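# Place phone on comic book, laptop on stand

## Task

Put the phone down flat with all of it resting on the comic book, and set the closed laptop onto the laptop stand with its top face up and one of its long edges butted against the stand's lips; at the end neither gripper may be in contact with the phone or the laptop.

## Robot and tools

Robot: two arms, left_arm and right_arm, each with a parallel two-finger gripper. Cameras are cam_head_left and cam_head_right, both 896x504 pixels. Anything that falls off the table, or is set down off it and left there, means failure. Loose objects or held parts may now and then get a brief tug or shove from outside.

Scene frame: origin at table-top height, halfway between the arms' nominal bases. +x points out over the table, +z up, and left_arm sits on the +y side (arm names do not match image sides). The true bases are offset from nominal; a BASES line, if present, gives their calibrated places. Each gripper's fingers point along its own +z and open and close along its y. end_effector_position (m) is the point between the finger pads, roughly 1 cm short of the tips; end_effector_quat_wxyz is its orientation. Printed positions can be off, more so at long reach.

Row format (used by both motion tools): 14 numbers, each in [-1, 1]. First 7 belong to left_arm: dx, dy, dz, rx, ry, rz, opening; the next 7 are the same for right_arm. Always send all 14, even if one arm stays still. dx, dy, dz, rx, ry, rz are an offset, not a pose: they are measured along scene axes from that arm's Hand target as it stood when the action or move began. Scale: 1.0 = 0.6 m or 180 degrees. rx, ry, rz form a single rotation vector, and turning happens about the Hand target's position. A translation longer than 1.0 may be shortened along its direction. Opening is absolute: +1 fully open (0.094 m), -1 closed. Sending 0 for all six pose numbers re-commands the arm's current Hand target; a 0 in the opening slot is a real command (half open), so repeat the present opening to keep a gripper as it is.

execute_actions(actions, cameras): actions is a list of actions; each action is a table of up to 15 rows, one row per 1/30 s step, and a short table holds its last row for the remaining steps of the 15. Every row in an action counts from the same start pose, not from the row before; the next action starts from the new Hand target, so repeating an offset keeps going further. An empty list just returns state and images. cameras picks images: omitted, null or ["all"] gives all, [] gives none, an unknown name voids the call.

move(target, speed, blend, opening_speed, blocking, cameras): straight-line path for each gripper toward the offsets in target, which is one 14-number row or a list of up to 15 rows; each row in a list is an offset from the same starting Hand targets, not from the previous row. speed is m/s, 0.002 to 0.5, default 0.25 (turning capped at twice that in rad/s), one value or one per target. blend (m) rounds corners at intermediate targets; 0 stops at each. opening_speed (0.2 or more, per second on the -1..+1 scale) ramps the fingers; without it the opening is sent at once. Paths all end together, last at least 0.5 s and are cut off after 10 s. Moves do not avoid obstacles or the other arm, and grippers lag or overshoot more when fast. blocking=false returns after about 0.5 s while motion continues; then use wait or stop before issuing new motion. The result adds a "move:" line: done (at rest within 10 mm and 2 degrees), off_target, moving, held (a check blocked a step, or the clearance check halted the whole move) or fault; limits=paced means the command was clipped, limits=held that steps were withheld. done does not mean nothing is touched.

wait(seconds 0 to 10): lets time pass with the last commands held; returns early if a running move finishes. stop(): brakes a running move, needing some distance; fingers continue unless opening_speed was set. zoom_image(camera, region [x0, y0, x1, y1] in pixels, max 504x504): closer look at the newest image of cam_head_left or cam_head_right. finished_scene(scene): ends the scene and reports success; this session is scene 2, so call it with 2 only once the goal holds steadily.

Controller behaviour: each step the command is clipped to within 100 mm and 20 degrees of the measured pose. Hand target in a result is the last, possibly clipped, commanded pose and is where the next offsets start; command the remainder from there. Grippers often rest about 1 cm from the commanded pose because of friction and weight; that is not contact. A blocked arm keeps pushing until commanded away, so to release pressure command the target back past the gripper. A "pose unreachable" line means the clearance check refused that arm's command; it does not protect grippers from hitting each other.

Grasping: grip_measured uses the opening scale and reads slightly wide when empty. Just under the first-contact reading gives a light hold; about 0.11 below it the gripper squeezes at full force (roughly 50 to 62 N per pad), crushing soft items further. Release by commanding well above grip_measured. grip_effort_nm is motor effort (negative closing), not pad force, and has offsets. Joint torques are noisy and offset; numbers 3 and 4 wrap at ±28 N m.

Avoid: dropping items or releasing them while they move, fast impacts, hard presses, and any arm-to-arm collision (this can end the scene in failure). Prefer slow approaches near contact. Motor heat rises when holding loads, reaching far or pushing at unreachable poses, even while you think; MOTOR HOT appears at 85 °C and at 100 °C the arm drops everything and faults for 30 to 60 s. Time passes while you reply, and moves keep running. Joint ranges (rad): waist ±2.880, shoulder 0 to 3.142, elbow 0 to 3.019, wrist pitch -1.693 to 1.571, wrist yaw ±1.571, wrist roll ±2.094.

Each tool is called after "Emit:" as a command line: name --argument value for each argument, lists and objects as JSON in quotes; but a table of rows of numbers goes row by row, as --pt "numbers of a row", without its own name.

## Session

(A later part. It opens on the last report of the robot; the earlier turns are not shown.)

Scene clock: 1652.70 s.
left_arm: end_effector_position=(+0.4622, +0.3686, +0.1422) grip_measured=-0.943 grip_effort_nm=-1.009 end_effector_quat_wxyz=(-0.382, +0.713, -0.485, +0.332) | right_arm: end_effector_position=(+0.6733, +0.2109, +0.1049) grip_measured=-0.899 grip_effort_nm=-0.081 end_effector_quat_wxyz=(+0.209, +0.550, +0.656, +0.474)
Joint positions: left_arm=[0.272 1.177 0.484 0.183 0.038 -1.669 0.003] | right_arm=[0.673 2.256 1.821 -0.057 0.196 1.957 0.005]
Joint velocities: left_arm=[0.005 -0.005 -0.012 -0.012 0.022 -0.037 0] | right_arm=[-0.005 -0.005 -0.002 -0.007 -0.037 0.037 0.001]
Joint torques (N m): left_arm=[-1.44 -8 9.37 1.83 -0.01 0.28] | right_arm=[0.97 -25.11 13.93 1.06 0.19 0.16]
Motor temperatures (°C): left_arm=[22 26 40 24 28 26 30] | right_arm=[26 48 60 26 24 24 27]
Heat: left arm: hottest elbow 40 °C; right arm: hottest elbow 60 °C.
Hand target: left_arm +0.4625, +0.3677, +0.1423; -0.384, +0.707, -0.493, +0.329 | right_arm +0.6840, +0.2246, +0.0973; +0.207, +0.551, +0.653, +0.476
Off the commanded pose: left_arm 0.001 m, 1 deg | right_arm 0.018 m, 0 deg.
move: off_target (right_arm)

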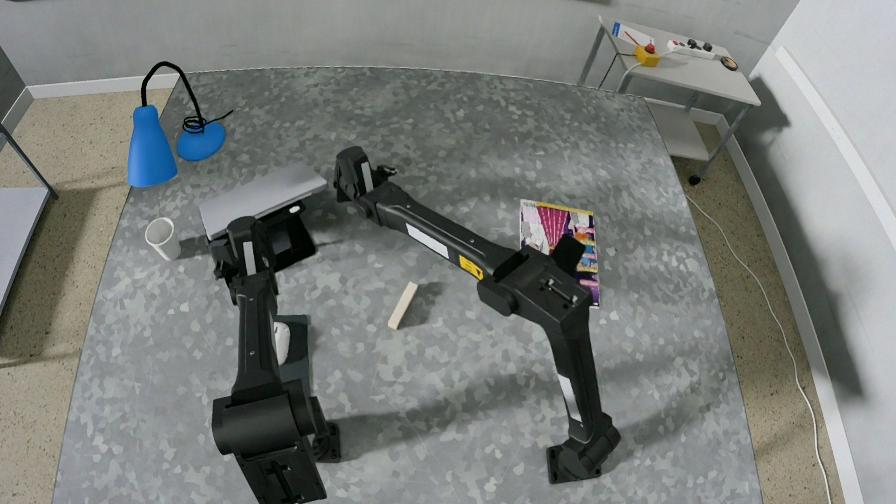

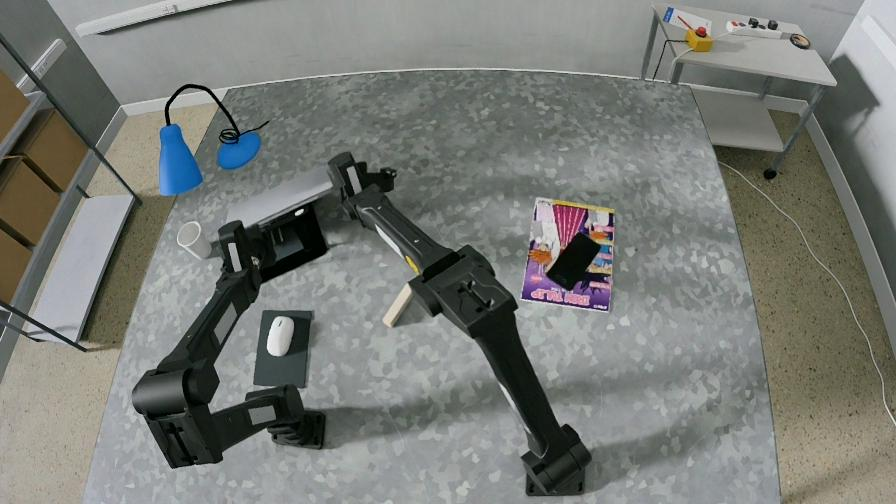

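Emit:
move --target '[0,0,0,0,0,0,-0.95,-0.03,0.06,0.0,0,0,0,-0.9]' --speed 0.05

Emit:
zoom_image --camera "cam_head_left" --region '[240, 140, 420, 240]'

Emit:
zoom_image --camera "cam_head_right" --region '[240, 140, 420, 240]'

Scene clock: 1657.97 s.
left_arm: end_effector_position=(+0.4622, +0.3686, +0.1422) grip_measured=-0.943 grip_effort_nm=-1.009 end_effector_quat_wxyz=(-0.382, +0.713, -0.485, +0.332) | right_arm: end_effector_position=(+0.6685, +0.2267, +0.1039) grip_measured=-0.899 grip_effort_nm=-0.076 end_effector_quat_wxyz=(+0.217, +0.558, +0.650, +0.468)
Joint positions: left_arm=[0.272 1.177 0.484 0.183 0.038 -1.669 0.003] | right_arm=[0.701 2.277 1.862 -0.088 0.246 1.979 0.005]
Joint velocities: left_arm=[-0.015 0.015 -0.007 -0.017 0.037 -0.022 0] | right_arm=[0.005 0.005 0.007 -0.017 0.007 0.007 0.001]
Joint torques (N m): left_arm=[-0.62 -8.12 9.26 1.66 0.01 0.29] | right_arm=[2.61 -25.35 14.16 1.21 0.08 0.17]
Motor temperatures (°C): left_arm=[22 26 40 24 28 26 30] | right_arm=[26 49 61 26 24 24 27]
Heat: left arm: hottest elbow 40 °C; right arm: hottest elbow 61 °C.
Hand target: left_arm +0.4625, +0.3677, +0.1423; -0.384, +0.707, -0.493, +0.329 | right_arm +0.6666, +0.2608, +0.0973; +0.207, +0.551, +0.653, +0.476
Off the commanded pose: left_arm 0.001 m, 1 deg | right_arm 0.035 m, 2 deg.
move: off_target (right_arm)

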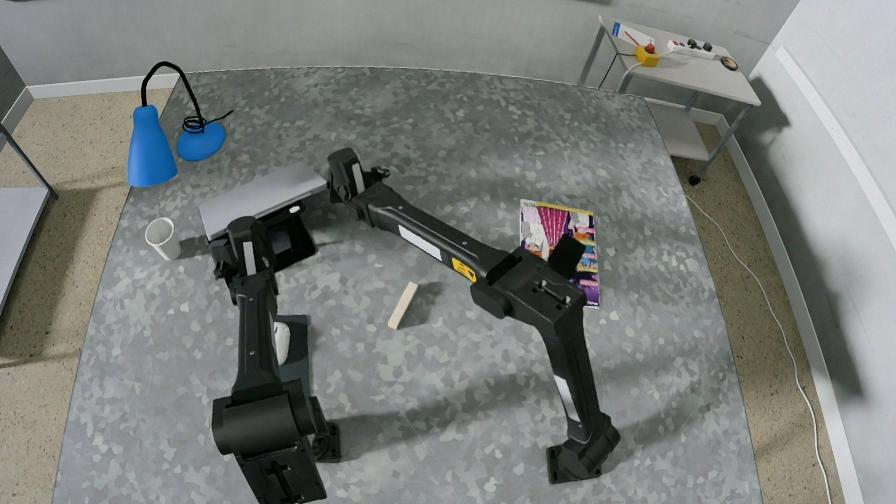

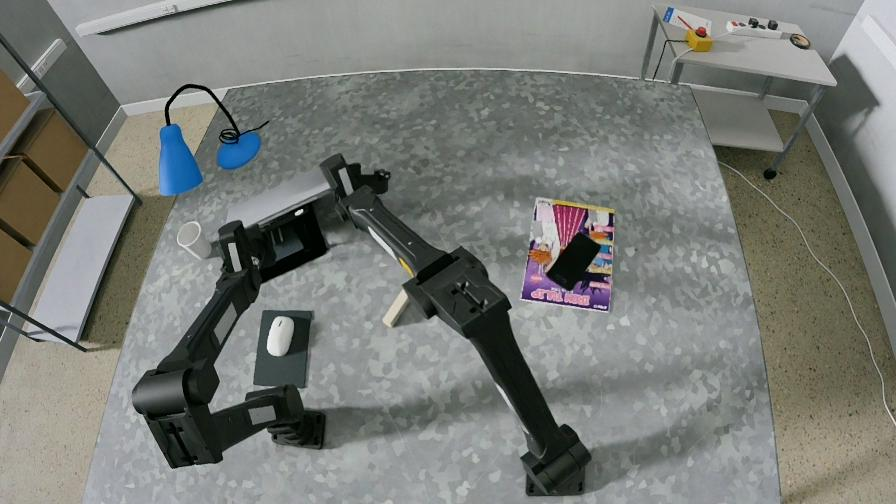

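Scaled by 2.800.

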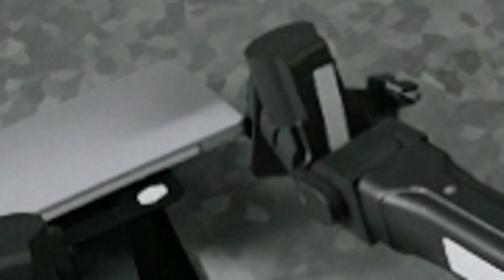

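Scaled by 2.800.

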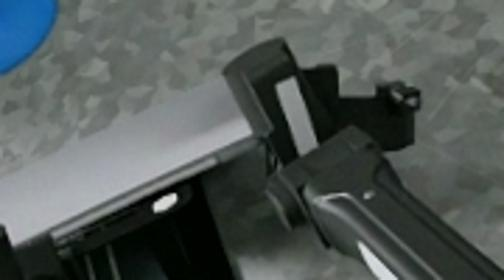

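Emit:
move --target '[0,0,0,0,0,0,-0.95,-0.035,0.065,0.0,0,0,0,-0.9]' --speed 0.05 --cameras '["cam_head_left"]'

Emit:
zoom_image --camera "cam_head_left" --region '[180, 160, 340, 250]'

Scene clock: 1661.50 s.
left_arm: end_effector_position=(+0.4622, +0.3688, +0.1422) grip_measured=-0.943 grip_effort_nm=-1.004 end_effector_quat_wxyz=(-0.382, +0.714, -0.485, +0.332) | right_arm: end_effector_position=(+0.6667, +0.2316, +0.0983) grip_measured=-0.899 grip_effort_nm=-0.071 end_effector_quat_wxyz=(+0.230, +0.574, +0.640, +0.455)
Joint positions: left_arm=[0.273 1.177 0.484 0.183 0.038 -1.669 0.003] | right_arm=[0.717 2.297 1.891 -0.121 0.307 2.006 0.005]
Joint velocities: left_arm=[-0.015 -0.005 0.012 -0.002 0.007 0.022 -0.002] | right_arm=[-0.005 -0.015 0.002 -0.017 -0.037 -0.051 0]
Joint torques (N m): left_arm=[-1.96 -7.71 9.25 1.66 0.01 0.32] | right_arm=[5.54 -25.58 14.82 1.32 -0.29 0.22]
Motor temperatures (°C): left_arm=[22 26 40 24 28 26 30] | right_arm=[26 49 61 26 24 24 27]
Heat: left arm: hottest elbow 40 °C; right arm: hottest elbow 61 °C.
Hand target: left_arm +0.4625, +0.3677, +0.1423; -0.385, +0.707, -0.493, +0.329 | right_arm +0.6462, +0.3003, +0.0974; +0.207, +0.551, +0.653, +0.476
Off the commanded pose: left_arm 0.001 m, 1 deg | right_arm 0.071 m, 5 deg.
move: off_target (right_arm)
Images, in order (width x height): cam_head_left 896x504.

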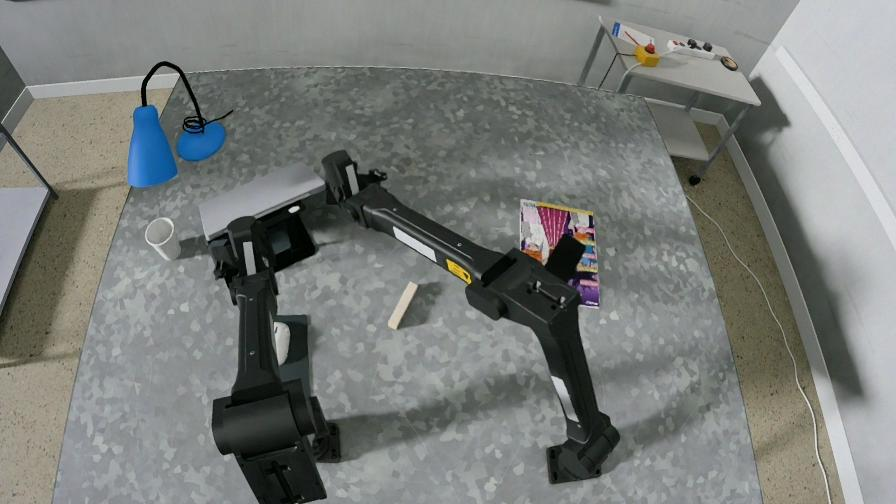

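Scaled by 3.150.

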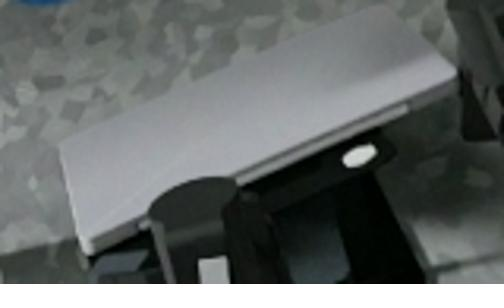

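Emit:
move --target '[0,0,0,0,0,0,-0.95,-0.02,0.05,0.005,0,0,0,-0.9]' --speed 0.05 --cameras '["cam_head_left"]'

Emit:
zoom_image --camera "cam_head_left" --region '[180, 160, 340, 250]'

Scene clock: 1665.03 s.
left_arm: end_effector_position=(+0.4622, +0.3688, +0.1422) grip_measured=-0.943 grip_effort_nm=-1.013 end_effector_quat_wxyz=(-0.382, +0.714, -0.484, +0.333) | right_arm: end_effector_position=(+0.6672, +0.2332, +0.0953) grip_measured=-0.899 grip_effort_nm=-0.066 end_effector_quat_wxyz=(+0.239, +0.585, +0.635, +0.444)
Joint positions: left_arm=[0.273 1.177 0.484 0.183 0.038 -1.67 0.003] | right_arm=[0.725 2.311 1.92 -0.158 0.344 2.024 0.005]
Joint velocities: left_arm=[0.005 -0.005 0.007 -0.007 -0.066 -0.081 0] | right_arm=[-0.005 0.005 -0.012 -0.007 0.051 0.007 -0.001]
Joint torques (N m): left_arm=[-1.49 -8 9.5 1.72 0.06 0.29] | right_arm=[7.47 -25.82 15.73 1.44 -0.53 0.21]
Motor temperatures (°C): left_arm=[22 26 40 24 28 26 30] | right_arm=[26 50 62 26 24 24 27]
Heat: left arm: hottest elbow 40 °C; right arm: hottest elbow 62 °C.
Hand target: left_arm +0.4625, +0.3677, +0.1423; -0.384, +0.707, -0.493, +0.329 | right_arm +0.6354, +0.3282, +0.1004; +0.207, +0.551, +0.653, +0.476
Off the commanded pose: left_arm 0.001 m, 1 deg | right_arm 0.103 m, 7 deg; position clipped.
move: off_target (right_arm); limits=paced
Images, in order (width x height): cam_head_left 896x504.

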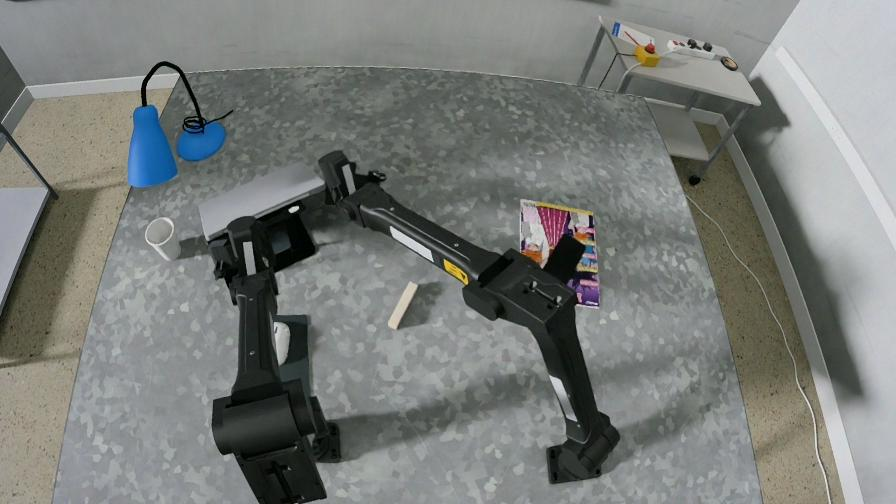

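Scaled by 3.150.

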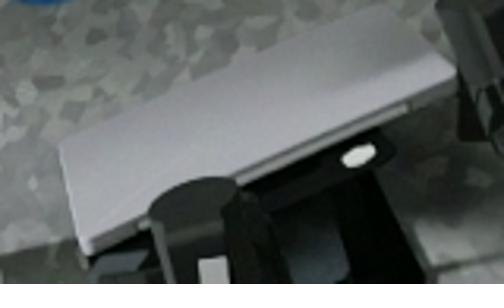

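Emit:
move --pt "0 0 0 0 0 0 -0.95 0.06 -0.16 0.02 0 0 0 -0.9" --pt "0 0 0 0 0 0 -0.95 0.07 -0.26 0.1 0 0 0 -0.9" --pt "0 0 0 0 0 0 -0.95 -0.142 -0.22 0.15 0 0 0 -0.9" --speed 0.15 --blend 0.02 --cameras '["cam_head_left"]'

Emit:
zoom_image --camera "cam_head_left" --region '[180, 160, 340, 250]'

Scene clock: 1680.83 s.
left_arm: end_effector_position=(+0.4621, +0.3690, +0.1422) grip_measured=-0.943 grip_effort_nm=-1.009 end_effector_quat_wxyz=(-0.382, +0.714, -0.484, +0.332) | right_arm: end_effector_position=(+0.5531, +0.1974, +0.1873) grip_measured=-0.899 grip_effort_nm=-0.066 end_effector_quat_wxyz=(+0.209, +0.550, +0.658, +0.470)
Joint positions: left_arm=[0.273 1.177 0.484 0.183 0.038 -1.67 0.003] | right_arm=[0.777 1.921 1.495 -0.088 0.287 2.008 0.005]
Joint velocities: left_arm=[0.005 -0.024 -0.012 -0.002 -0.037 0.051 0] | right_arm=[-0.015 0.005 -0.012 0.012 0.007 -0.007 0]
Joint torques (N m): left_arm=[-1.96 -8.18 9.4 1.61 0.07 0.27] | right_arm=[0.97 -25.11 8.16 2 0.23 0.12]
Motor temperatures (°C): left_arm=[22 26 40 24 28 26 30] | right_arm=[26 52 64 26 24 24 27]
Heat: left arm: hottest elbow 40 °C; right arm: hottest elbow 64 °C.
Hand target: left_arm +0.4625, +0.3677, +0.1423; -0.384, +0.707, -0.493, +0.329 | right_arm +0.5488, +0.1977, +0.1913; +0.207, +0.551, +0.653, +0.476
Off the commanded pose: left_arm 0.001 m, 1 deg | right_arm 0.004 m, 1 deg.
move: done
Images, in order (width x height): cam_head_left 896x504.

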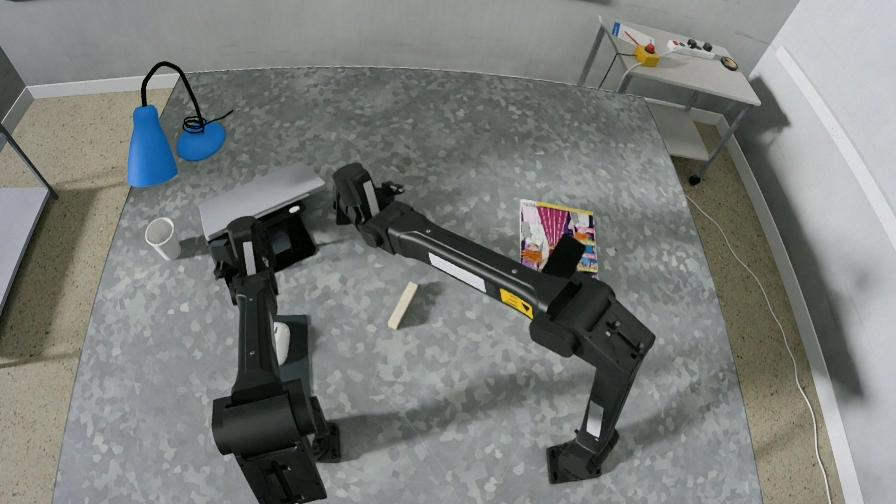

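Scaled by 3.150.

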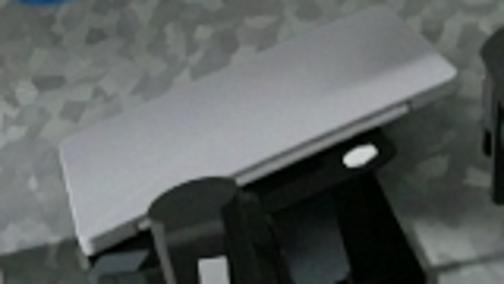

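Emit:
move --pt "0 0 0 0 0 0 -0.95 0.019 0.065 -0.05 0 0 0 -0.3" --pt "0 0 0 0 0 0 -0.95 0.075 0.10 -0.09 0 0 0 -0.3" --speed 0.1 --cameras '["cam_head_left"]'

Emit:
zoom_image --camera "cam_head_left" --region '[180, 160, 340, 250]'

Emit:
move --target '[0,0,0,0,0,0,-0.95,0,0,0,0,0,0,-0.75]' --opening_speed 0.4 --cameras '[]'

Scene clock: 1686.80 s.
left_arm: end_effector_position=(+0.4621, +0.3690, +0.1422) grip_measured=-0.943 grip_effort_nm=-1.009 end_effector_quat_wxyz=(-0.382, +0.714, -0.484, +0.332) | right_arm: end_effector_position=(+0.5790, +0.2444, +0.1405) grip_measured=-0.301 grip_effort_nm=0.066 end_effector_quat_wxyz=(+0.208, +0.551, +0.658, +0.470)
Joint positions: left_arm=[0.273 1.177 0.484 0.183 0.038 -1.67 0.003] | right_arm=[0.799 2.097 1.649 -0.07 0.304 2.02 0.033]
Joint velocities: left_arm=[0.005 0.005 -0.012 -0.002 -0.022 0.037 0] | right_arm=[-0.015 -0.005 -0.002 0.017 0.022 -0.007 0]
Joint torques (N m): left_arm=[-1.55 -7.88 9.32 1.74 0.05 0.3] | right_arm=[0.21 -22.83 13.68 1.48 0.07 0.11]
Motor temperatures (°C): left_arm=[22 26 40 24 28 26 30] | right_arm=[26 51 63 26 24 24 27]
Heat: left arm: hottest elbow 40 °C; right arm: hottest elbow 63 °C.
Hand target: left_arm +0.4625, +0.3677, +0.1423; -0.384, +0.707, -0.493, +0.329 | right_arm +0.5944, +0.2567, +0.1369; +0.207, +0.551, +0.653, +0.476
Off the commanded pose: left_arm 0.001 m, 1 deg | right_arm 0.020 m, 1 deg.
move: off_target (right_arm)
Images, in order (width x height): cam_head_left 896x504.

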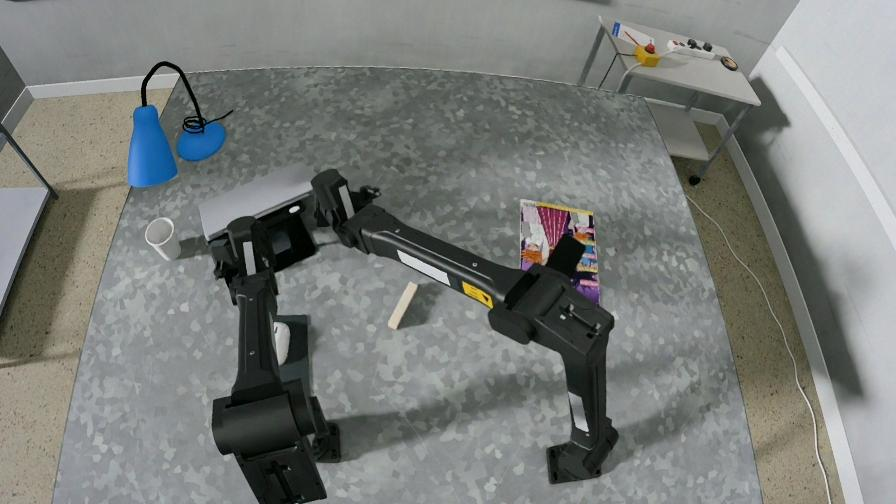

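Scaled by 3.150.

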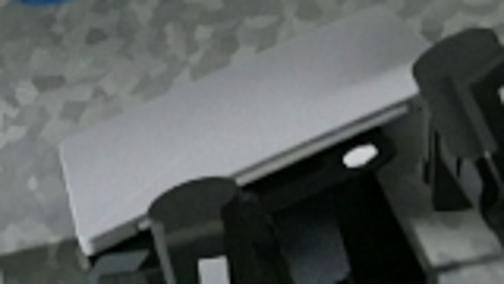

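Scene clock: 1688.50 s.
left_arm: end_effector_position=(+0.4621, +0.3690, +0.1422) grip_measured=-0.943 grip_effort_nm=-1.004 end_effector_quat_wxyz=(-0.382, +0.714, -0.484, +0.332) | right_arm: end_effector_position=(+0.5794, +0.2449, +0.1418) grip_measured=-0.705 grip_effort_nm=-1.018 end_effector_quat_wxyz=(+0.212, +0.544, +0.663, +0.469)
Joint positions: left_arm=[0.273 1.177 0.484 0.183 0.038 -1.67 0.003] | right_arm=[0.799 2.097 1.651 -0.07 0.304 2 0.014]
Joint velocities: left_arm=[-0.015 -0.005 -0.012 0.017 0.037 -0.037 -0.001] | right_arm=[0.005 -0.005 -0.002 0.007 -0.095 -0.007 0]
Joint torques (N m): left_arm=[-1.67 -8.94 9.22 1.65 0.02 0.27] | right_arm=[0.26 -23 13.49 1.47 0.07 0.28]
Motor temperatures (°C): left_arm=[22 26 40 24 28 26 30] | right_arm=[26 51 63 26 24 24 27]
Heat: left arm: hottest elbow 40 °C; right arm: hottest elbow 63 °C.
Hand target: left_arm +0.4625, +0.3677, +0.1423; -0.384, +0.707, -0.493, +0.329 | right_arm +0.5945, +0.2567, +0.1371; +0.207, +0.551, +0.653, +0.476
Off the commanded pose: left_arm 0.001 m, 1 deg | right_arm 0.020 m, 2 deg.
move: off_target (right_arm)
No camera images: "cameras" was empty.

Emit:
move --target '[0.04,-0.02,0,0,0,0,-0.95,-0.10,0.07,0.042,0,0,0,-0.75]' --speed 0.08 --cameras '["cam_head_left"]'

Emit:
zoom_image --camera "cam_head_left" --region '[180, 160, 340, 250]'

Scene clock: 1692.13 s.
left_arm: end_effector_position=(+0.4626, +0.3682, +0.1413) grip_measured=-0.943 grip_effort_nm=-1.009 end_effector_quat_wxyz=(-0.391, +0.719, -0.477, +0.321) | right_arm: end_effector_position=(+0.5662, +0.2515, +0.1435) grip_measured=-0.710 grip_effort_nm=-1.038 end_effector_quat_wxyz=(+0.237, +0.560, +0.651, +0.454)
Joint positions: left_arm=[0.251 1.18 0.484 0.185 -0.016 -1.682 0.003] | right_arm=[0.836 2.097 1.664 -0.111 0.404 2.033 0.014]
Joint velocities: left_arm=[-0.005 -0.005 0.002 -0.002 0.022 0.066 0] | right_arm=[-0.015 -0.015 -0.012 -0.017 -0.051 0.095 0.002]
Joint torques (N m): left_arm=[-4.6 -3.6 13.22 2.24 0.16 0.13] | right_arm=[5.07 -26.93 12.01 0.62 -0.25 0.49]
Motor temperatures (°C): left_arm=[22 26 40 24 28 25 30] | right_arm=[26 51 64 26 24 24 27]
Heat: left arm: hottest elbow 40 °C; right arm: hottest elbow 64 °C.
Hand target: left_arm +0.4863, +0.3554, +0.1422; -0.384, +0.707, -0.493, +0.330 | right_arm +0.5351, +0.3000, +0.1624; +0.207, +0.551, +0.653, +0.476
Off the commanded pose: left_arm 0.027 m, 3 deg | right_arm 0.060 m, 4 deg.
move: off_target (left_arm, right_arm)
Images, in order (width x height): cam_head_left 896x504.

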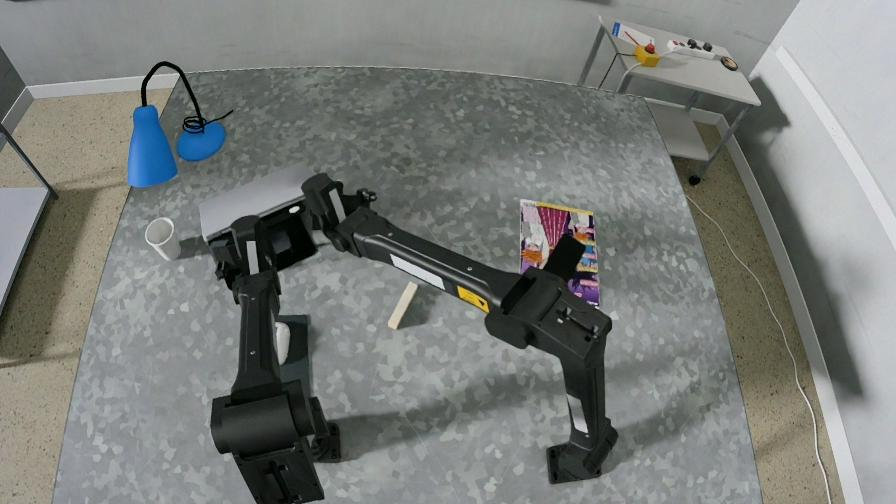

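Scaled by 3.150.

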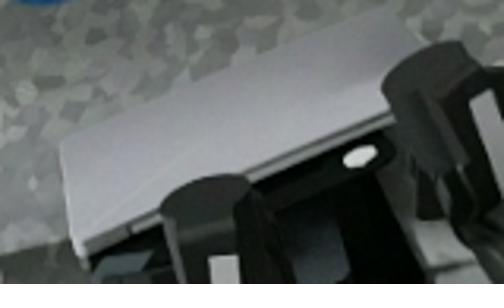

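Emit:
move --target '[0.02,0,0,0,0,0,-0.95,-0.06,0.03,0.03,0,0,0,-0.75]' --speed 0.08 --cameras '["cam_head_left"]'

Emit:
zoom_image --camera "cam_head_left" --region '[180, 160, 340, 250]'

Scene clock: 1696.10 s.
left_arm: end_effector_position=(+0.4641, +0.3680, +0.1406) grip_measured=-0.944 grip_effort_nm=-1.004 end_effector_quat_wxyz=(-0.393, +0.719, -0.475, +0.320) | right_arm: end_effector_position=(+0.5602, +0.2526, +0.1474) grip_measured=-0.714 grip_effort_nm=-1.038 end_effector_quat_wxyz=(+0.251, +0.557, +0.653, +0.446)
Joint positions: left_arm=[0.245 1.187 0.484 0.196 -0.026 -1.686 0.003] | right_arm=[0.849 2.09 1.664 -0.127 0.438 2.019 0.013]
Joint velocities: left_arm=[-0.015 0.005 -0.007 0.002 -0.066 0.007 -0.001] | right_arm=[0.005 -0.005 -0.007 -0.002 -0.066 -0.022 0]
Joint torques (N m): left_arm=[-4.31 -2.96 14.75 1.88 0.26 0.11] | right_arm=[0.67 -26.64 9.17 1.51 0.06 0.24]
Motor temperatures (°C): left_arm=[22 26 40 24 27 25 30] | right_arm=[26 51 63 26 24 24 27]
Heat: left arm: hottest elbow 40 °C; right arm: hottest elbow 63 °C.
Hand target: left_arm +0.4958, +0.3553, +0.1422; -0.384, +0.707, -0.493, +0.330 | right_arm +0.5587, +0.2550, +0.1465; +0.245, +0.562, +0.649, +0.450
Off the commanded pose: left_arm 0.036 m, 3 deg | right_arm 0.095 m, 6 deg.
move: held (right_arm; a check stopped the path), off_target (left_arm; braked when a check withheld steps of right_arm); limits=held
pose unreachable (right arm): on one or more control steps of this call, first in action 0 (counted from 0), this arm could not follow its commanded pose, so it was not sent that pose on those steps. It may still have moved: this result reports where it is.
cause: moving toward the commanded pose would bring a part of the arm too close to another arm (this arm's wrist (the part past joint 4) and the left arm's wrist (the part past joint 4), along the way the arms are being sent, or toward where that arm still pushes).
Images, in order (width x height): cam_head_left 896x504.

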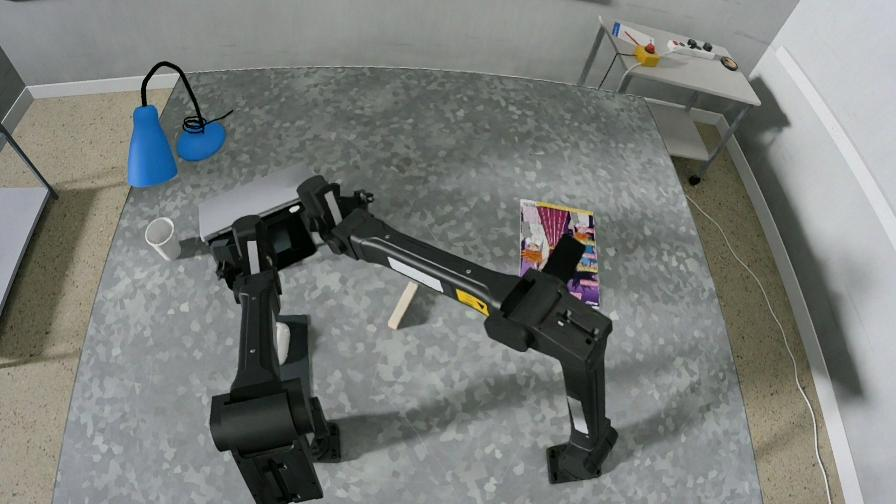

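Scaled by 3.150.

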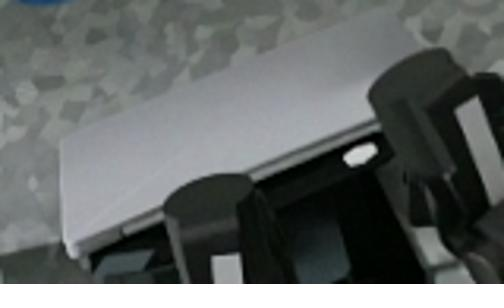

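Emit:
move --target '[-0.03,0,0,0,0,0,-0.95,0.06,0.11,-0.01,0,0,0,-0.75]' --speed 0.08 --cameras '["cam_head_left"]'

Emit:
zoom_image --camera "cam_head_left" --region '[180, 160, 340, 250]'

Scene clock: 1701.63 s.
left_arm: end_effector_position=(+0.4681, +0.3709, +0.1405) grip_measured=-0.944 grip_effort_nm=-1.009 end_effector_quat_wxyz=(-0.394, +0.724, -0.466, +0.321) | right_arm: end_effector_position=(+0.5835, +0.2678, +0.1429) grip_measured=-0.719 grip_effort_nm=-1.023 end_effector_quat_wxyz=(+0.272, +0.555, +0.671, +0.410)
Joint positions: left_arm=[0.245 1.203 0.494 0.204 -0.036 -1.703 0.003] | right_arm=[0.846 2.179 1.837 -0.276 0.47 1.986 0.013]
Joint velocities: left_arm=[-0.005 -0.005 0.002 0.002 0.022 -0.066 0] | right_arm=[0.015 -0.015 0.022 -0.007 -0.007 -0.037 0]
Joint torques (N m): left_arm=[-3.72 -7.59 10.52 1.35 1.07 0.36] | right_arm=[2.26 -21.01 17.7 2.44 -0.57 0.67]
Motor temperatures (°C): left_arm=[22 26 41 24 28 25 30] | right_arm=[26 51 63 26 24 24 27]
Heat: left arm: hottest elbow 41 °C; right arm: hottest elbow 63 °C.
Hand target: left_arm +0.4777, +0.3554, +0.1421; -0.384, +0.707, -0.493, +0.329 | right_arm +0.5958, +0.3203, +0.1401; +0.245, +0.562, +0.649, +0.450
Off the commanded pose: left_arm 0.018 m, 4 deg | right_arm 0.054 m, 6 deg.
move: off_target (left_arm, right_arm)
Images, in order (width x height): cam_head_left 896x504.

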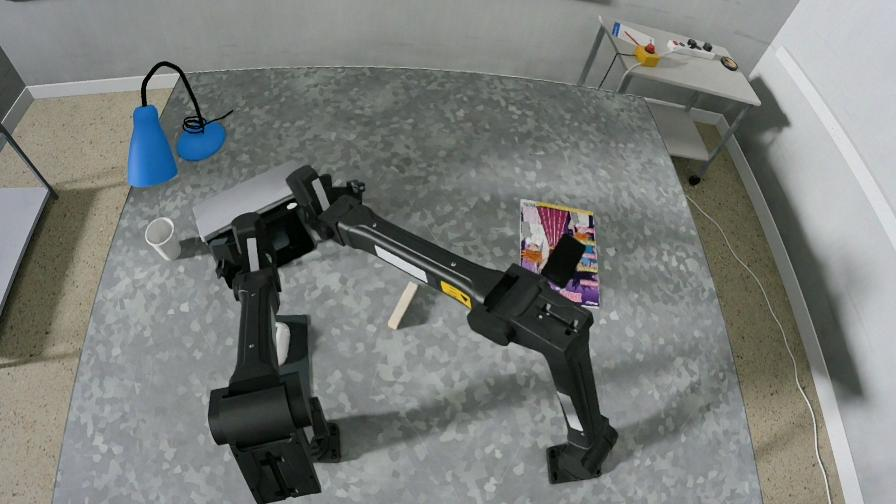

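Scaled by 3.150.

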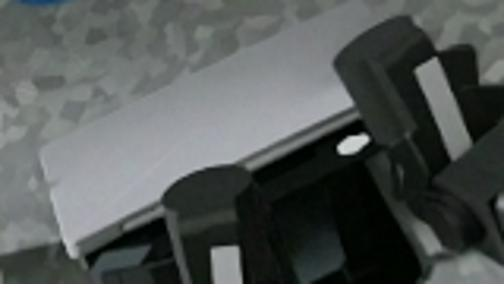

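Emit:
execute_actions --actions '[]'

Emit:
zoom_image --camera "cam_head_left" --region '[140, 150, 360, 275]'

Emit:
zoom_image --camera "cam_head_right" --region '[60, 150, 320, 290]'

Scene clock: 1713.30 s.
left_arm: end_effector_position=(+0.4681, +0.3709, +0.1405) grip_measured=-0.944 grip_effort_nm=-1.009 end_effector_quat_wxyz=(-0.394, +0.724, -0.466, +0.321) | right_arm: end_effector_position=(+0.5835, +0.2678, +0.1426) grip_measured=-0.720 grip_effort_nm=-1.038 end_effector_quat_wxyz=(+0.272, +0.555, +0.671, +0.409)
Joint positions: left_arm=[0.245 1.203 0.494 0.204 -0.036 -1.703 0.003] | right_arm=[0.846 2.179 1.838 -0.276 0.47 1.986 0.013]
Joint velocities: left_arm=[-0.015 0.005 0.007 -0.017 -0.022 0.022 0.001] | right_arm=[-0.005 0.005 -0.012 0.002 -0.051 -0.066 -0.001]
Joint torques (N m): left_arm=[-3.08 -6.95 10.62 1.35 1.14 0.33] | right_arm=[2.43 -21.19 17.87 2.43 -0.53 0.67]
Motor temperatures (°C): left_arm=[22 26 41 24 29 25 30] | right_arm=[26 51 66 26 24 24 28]
Heat: left arm: hottest elbow 41 °C; right arm: hottest elbow 66 °C.
Hand target: left_arm +0.4777, +0.3554, +0.1421; -0.384, +0.707, -0.493, +0.329 | right_arm +0.5957, +0.3204, +0.1398; +0.245, +0.562, +0.649, +0.450
Tool commands: left_gripper/opening=-0.95 right_gripper/opening=-0.75
Off the commanded pose: left_arm 0.018 m, 4 deg | right_arm 0.054 m, 6 deg.

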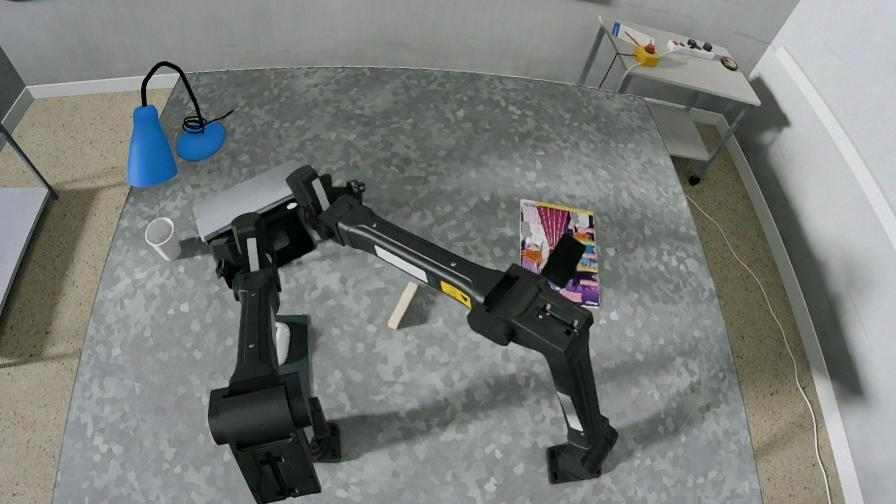

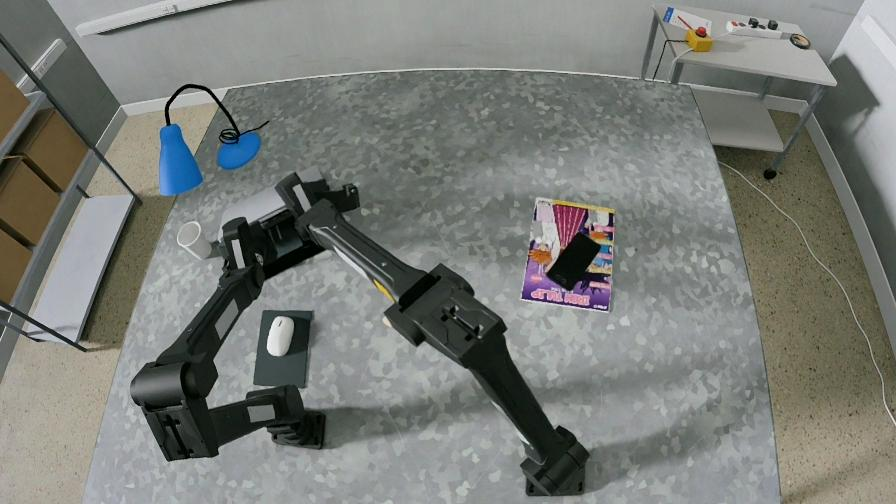

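Scaled by 2.291.

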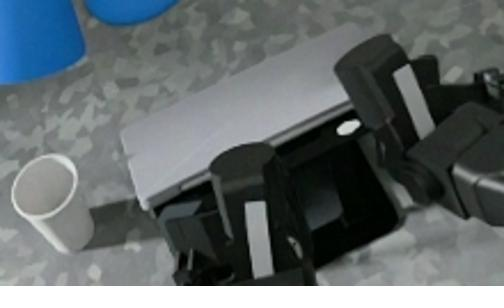

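Scaled by 1.938.

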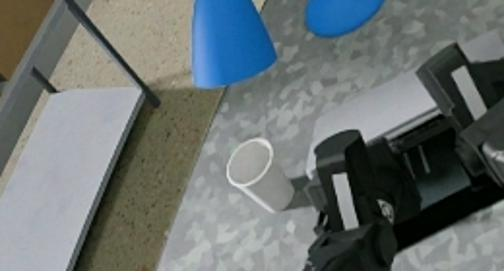

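Emit:
move --target '[0,0,0,0,0,0,-0.95,-0.095,-0.02,0.025,0,0,0,-0.75]' --speed 0.08 --cameras '["cam_head_left"]'

Emit:
zoom_image --camera "cam_head_left" --region '[180, 160, 340, 250]'

Scene clock: 1720.97 s.
left_arm: end_effector_position=(+0.4681, +0.3709, +0.1406) grip_measured=-0.944 grip_effort_nm=-1.009 end_effector_quat_wxyz=(-0.394, +0.724, -0.466, +0.321) | right_arm: end_effector_position=(+0.5804, +0.2658, +0.1428) grip_measured=-0.728 grip_effort_nm=-1.033 end_effector_quat_wxyz=(+0.275, +0.564, +0.658, +0.417)
Joint positions: left_arm=[0.245 1.203 0.494 0.205 -0.036 -1.703 0.003] | right_arm=[0.851 2.171 1.815 -0.249 0.493 2.012 0.013]
Joint velocities: left_arm=[-0.015 -0.015 -0.002 -0.002 0.007 0.007 0] | right_arm=[0.005 0.015 -0.002 -0.002 0.037 -0.051 0]
Joint torques (N m): left_arm=[-2.78 -7.12 10.67 1.48 1.11 0.39] | right_arm=[5.48 -29.57 8.57 2 0.11 0.72]
Motor temperatures (°C): left_arm=[22 26 42 24 29 25 30] | right_arm=[26 51 68 26 24 24 28]
Heat: left arm: hottest elbow 42 °C; right arm: hottest elbow 68 °C.
Hand target: left_arm +0.4777, +0.3554, +0.1422; -0.384, +0.707, -0.493, +0.329 | right_arm +0.5385, +0.3093, +0.1552; +0.245, +0.562, +0.649, +0.450
Off the commanded pose: left_arm 0.018 m, 4 deg | right_arm 0.061 m, 5 deg.
move: off_target (left_arm, right_arm)
Images, in order (width x height): cam_head_left 896x504.

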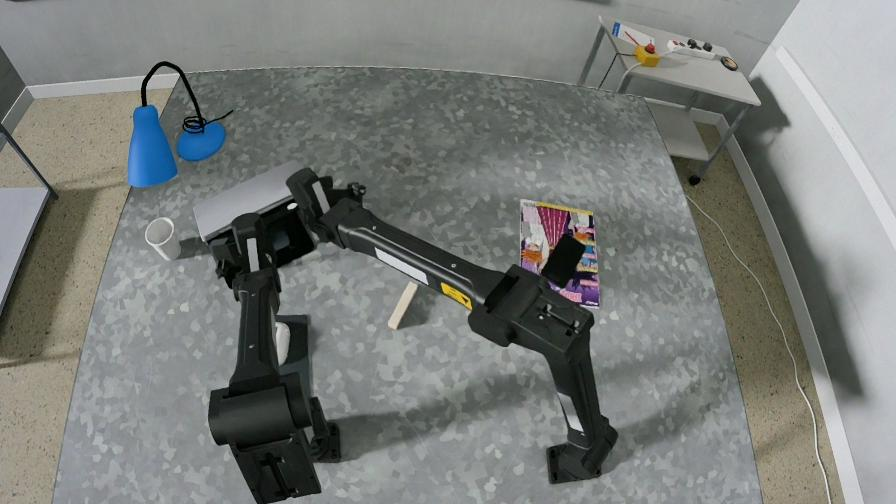

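Scaled by 3.150.

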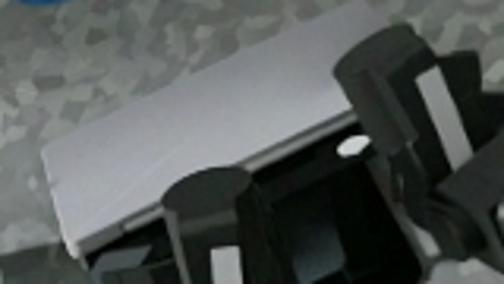

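Emit:
move --target '[0,0,0,0,0,0,-0.95,-0.04,0.03,0.05,0,0,0,-0.75]' --speed 0.06 --cameras '["cam_head_left"]'

Emit:
zoom_image --camera "cam_head_left" --region '[180, 160, 340, 250]'

Scene clock: 1724.80 s.
left_arm: end_effector_position=(+0.4682, +0.3707, +0.1406) grip_measured=-0.944 grip_effort_nm=-1.009 end_effector_quat_wxyz=(-0.394, +0.724, -0.466, +0.321) | right_arm: end_effector_position=(+0.5824, +0.2633, +0.1438) grip_measured=-0.729 grip_effort_nm=-1.033 end_effector_quat_wxyz=(+0.283, +0.559, +0.661, +0.413)
Joint positions: left_arm=[0.245 1.203 0.494 0.205 -0.035 -1.703 0.003] | right_arm=[0.849 2.17 1.815 -0.249 0.499 1.99 0.013]
Joint velocities: left_arm=[-0.005 -0.015 -0.002 -0.022 -0.051 -0.022 0] | right_arm=[-0.005 -0.015 0.002 0.012 0.037 -0.051 0.001]
Joint torques (N m): left_arm=[-3.37 -7.82 10.56 1.25 1.1 0.36] | right_arm=[0.85 -27.99 9.39 1.35 0.17 0.33]
Motor temperatures (°C): left_arm=[22 26 41 24 29 25 30] | right_arm=[26 52 67 26 24 24 28]
Heat: left arm: hottest elbow 41 °C; right arm: hottest elbow 67 °C.
Hand target: left_arm +0.4773, +0.3553, +0.1422; -0.385, +0.707, -0.493, +0.330 | right_arm +0.5800, +0.2660, +0.1437; +0.277, +0.564, +0.657, +0.417
Off the commanded pose: left_arm 0.018 m, 4 deg | right_arm 0.102 m, 6 deg.
move: held (right_arm; a check stopped the path), off_target (left_arm); limits=held
pose unreachable (right arm): on one or more control steps of this call, first in action 0 (counted from 0), this arm could not follow its commanded pose, so it was not sent that pose on those steps. It may still have moved: this result reports where it is.
cause: moving toward the commanded pose would bring a part of the arm too close to another arm (this arm's wrist (the part past joint 4) and the left arm's wrist (the part past joint 4), along the way the arms are being sent, or toward where that arm still pushes).
Images, in order (width x height): cam_head_left 896x504.

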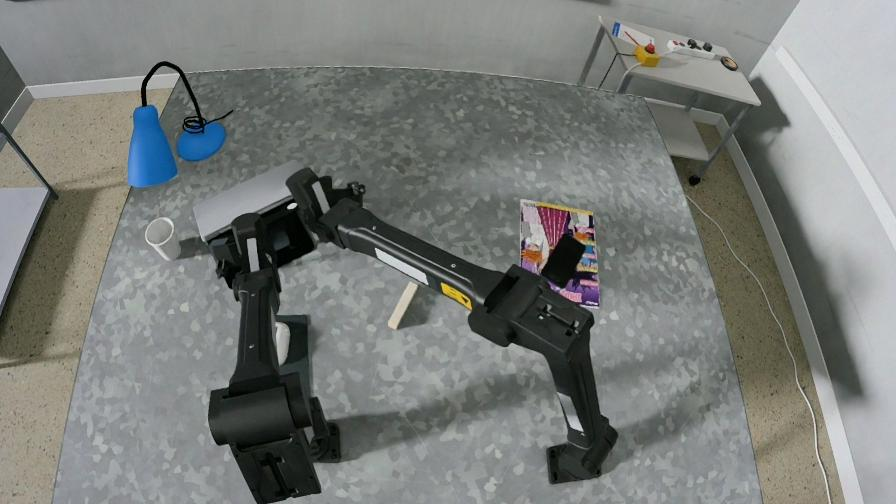

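Scaled by 3.150.

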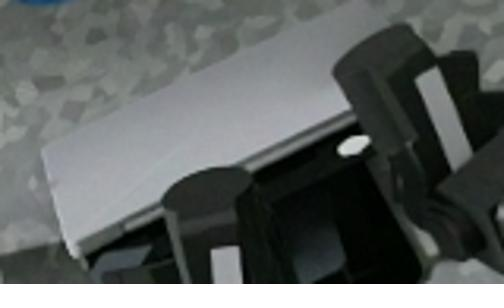

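Emit:
move --target '[-0.015,0.02,-0.003,0,0,0,-0.95,0,0,0,0,0,0,-0.75]' --speed 0.05 --cameras '[]'

Emit:
move --target '[0,0,0,0,0,0,-0.3,0,0,0,0,0,0,-0.75]' --speed 0.05 --opening_speed 0.5 --cameras '["cam_head_left"]'

Emit:
zoom_image --camera "cam_head_left" --region '[180, 160, 340, 250]'

Scene clock: 1735.97 s.
left_arm: end_effector_position=(+0.4680, +0.3715, +0.1409) grip_measured=-0.944 grip_effort_nm=-1.009 end_effector_quat_wxyz=(-0.386, +0.720, -0.473, +0.331) | right_arm: end_effector_position=(+0.5824, +0.2633, +0.1438) grip_measured=-0.730 grip_effort_nm=-1.043 end_effector_quat_wxyz=(+0.283, +0.558, +0.662, +0.413)
Joint positions: left_arm=[0.265 1.202 0.494 0.205 0.012 -1.693 0.003] | right_arm=[0.849 2.17 1.815 -0.249 0.499 1.99 0.013]
Joint velocities: left_arm=[-0.015 0.015 -0.007 -0.002 0.037 -0.007 0] | right_arm=[-0.015 -0.005 -0.017 -0.007 0.007 -0.022 0]
Joint torques (N m): left_arm=[-1.32 -8.29 9.25 1.54 0.7 0.48] | right_arm=[0.79 -28.22 9.35 1.32 0.16 0.3]
Motor temperatures (°C): left_arm=[22 26 41 24 29 25 31] | right_arm=[26 53 65 26 24 24 28]
Heat: left arm: hottest elbow 41 °C; right arm: hottest elbow 65 °C.
Hand target: left_arm +0.4684, +0.3675, +0.1405; -0.385, +0.707, -0.493, +0.329 | right_arm +0.5800, +0.2660, +0.1437; +0.277, +0.564, +0.657, +0.417
Off the commanded pose: left_arm 0.004 m, 3 deg | right_arm 0.004 m, 1 deg.
move: off_target (left_arm)
No camera images: "cameras" was empty.

Scene clock: 1737.60 s.
left_arm: end_effector_position=(+0.4686, +0.3688, +0.1405) grip_measured=-0.303 grip_effort_nm=0.129 end_effector_quat_wxyz=(-0.385, +0.710, -0.488, +0.331) | right_arm: end_effector_position=(+0.5824, +0.2634, +0.1438) grip_measured=-0.730 grip_effort_nm=-1.038 end_effector_quat_wxyz=(+0.283, +0.558, +0.662, +0.413)
Joint positions: left_arm=[0.266 1.202 0.494 0.203 0.031 -1.661 0.033] | right_arm=[0.849 2.17 1.815 -0.249 0.498 1.989 0.013]
Joint velocities: left_arm=[0.024 -0.015 0.002 -0.012 -0.095 0.007 0.001] | right_arm=[-0.005 -0.015 -0.007 -0.012 0.066 -0.022 0]
Joint torques (N m): left_arm=[-1.67 -8.59 9.35 1.44 0.07 0.13] | right_arm=[0.85 -28.22 9.31 1.33 0.18 0.32]
Motor temperatures (°C): left_arm=[22 26 41 24 29 25 30] | right_arm=[26 53 65 26 24 24 28]
Heat: left arm: hottest elbow 41 °C; right arm: hottest elbow 65 °C.
Hand target: left_arm +0.4684, +0.3675, +0.1405; -0.385, +0.707, -0.493, +0.329 | right_arm +0.5799, +0.2661, +0.1437; +0.276, +0.564, +0.657, +0.417
Off the commanded pose: left_arm 0.001 m, 1 deg | right_arm 0.004 m, 1 deg.
move: done
Images, in order (width x height): cam_head_left 896x504.

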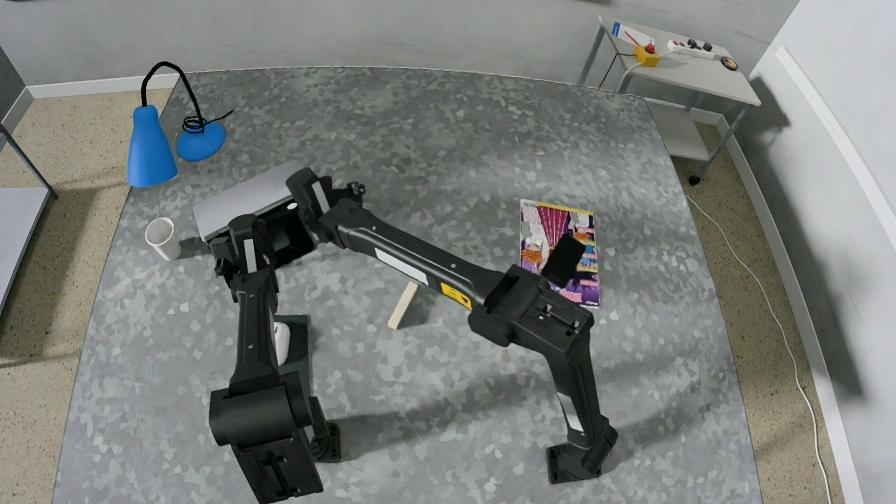

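Scaled by 3.150.

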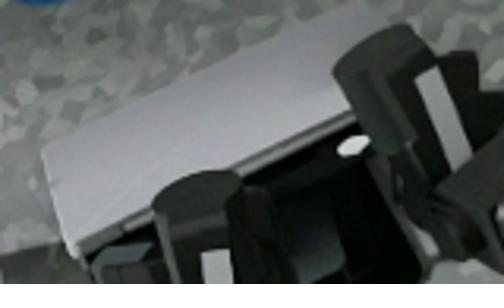

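Emit:
move --pt "-0.12 -0.03 0.07 0 0 0 -0.3 0 0 0 0 0 0 -0.75" --pt "-0.25 -0.04 0.2 0 0 0 -0.3 0 0 0 0 0 0 -0.75" --speed 0.1 --blend 0.02 --cameras '["cam_head_left","cam_head_right"]'

Emit:
zoom_image --camera "cam_head_left" --region '[180, 160, 340, 290]'

Scene clock: 1744.40 s.
left_arm: end_effector_position=(+0.3124, +0.3374, +0.2093) grip_measured=-0.302 grip_effort_nm=0.129 end_effector_quat_wxyz=(-0.350, +0.726, -0.503, +0.313) | right_arm: end_effector_position=(+0.5824, +0.2634, +0.1438) grip_measured=-0.730 grip_effort_nm=-1.043 end_effector_quat_wxyz=(+0.283, +0.558, +0.662, +0.413)
Joint positions: left_arm=[0.385 0.454 0.428 -0.575 0.147 -1.594 0.033] | right_arm=[0.849 2.17 1.815 -0.249 0.498 1.989 0.013]
Joint velocities: left_arm=[0.005 -0.015 -0.007 0.007 0.022 -0.051 0.001] | right_arm=[0.005 -0.005 0.007 0.002 0.037 0.037 0]
Joint torques (N m): left_arm=[0.03 -2.14 19.4 1.42 0.16 0.17] | right_arm=[0.85 -28.04 9.32 1.35 0.19 0.32]
Motor temperatures (°C): left_arm=[22 26 41 24 29 25 30] | right_arm=[26 54 63 26 24 24 28]
Heat: left arm: hottest elbow 41 °C; right arm: hottest elbow 63 °C.
Hand target: left_arm +0.3206, +0.3456, +0.2609; -0.385, +0.707, -0.493, +0.329 | right_arm +0.5799, +0.2661, +0.1437; +0.276, +0.564, +0.657, +0.417
Off the commanded pose: left_arm 0.052 m, 5 deg | right_arm 0.004 m, 1 deg.
move: off_target (left_arm)

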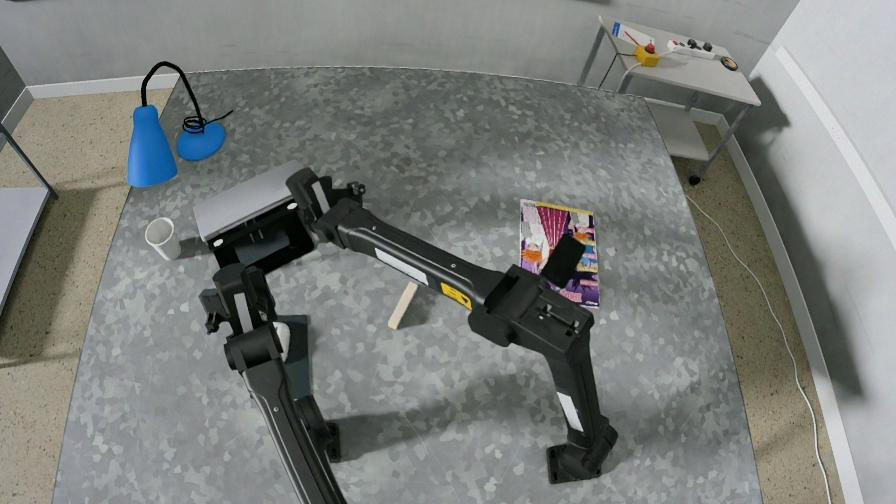

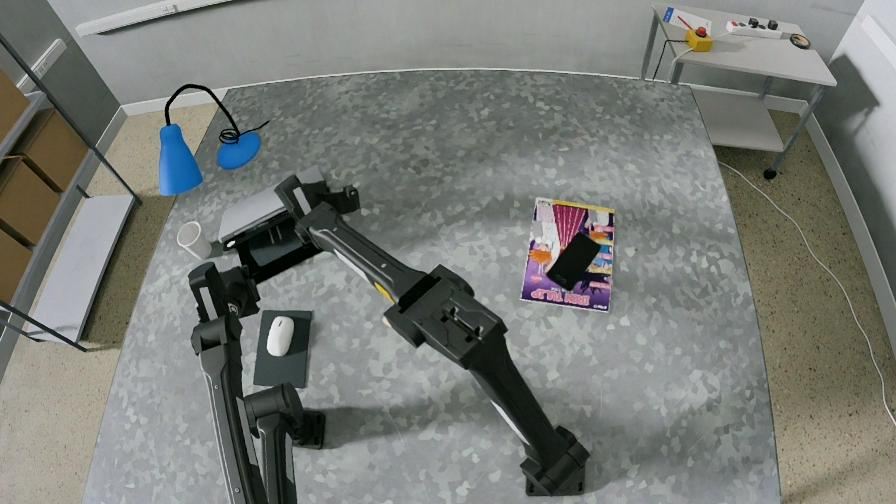

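Scaled by 3.150.

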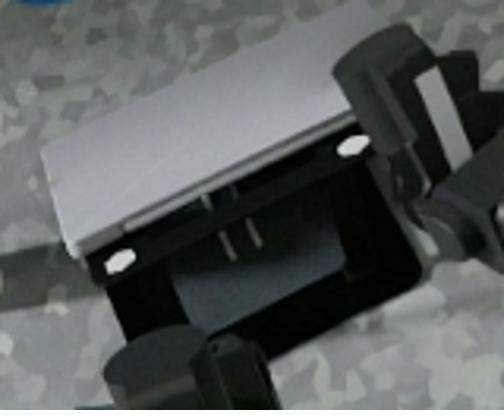

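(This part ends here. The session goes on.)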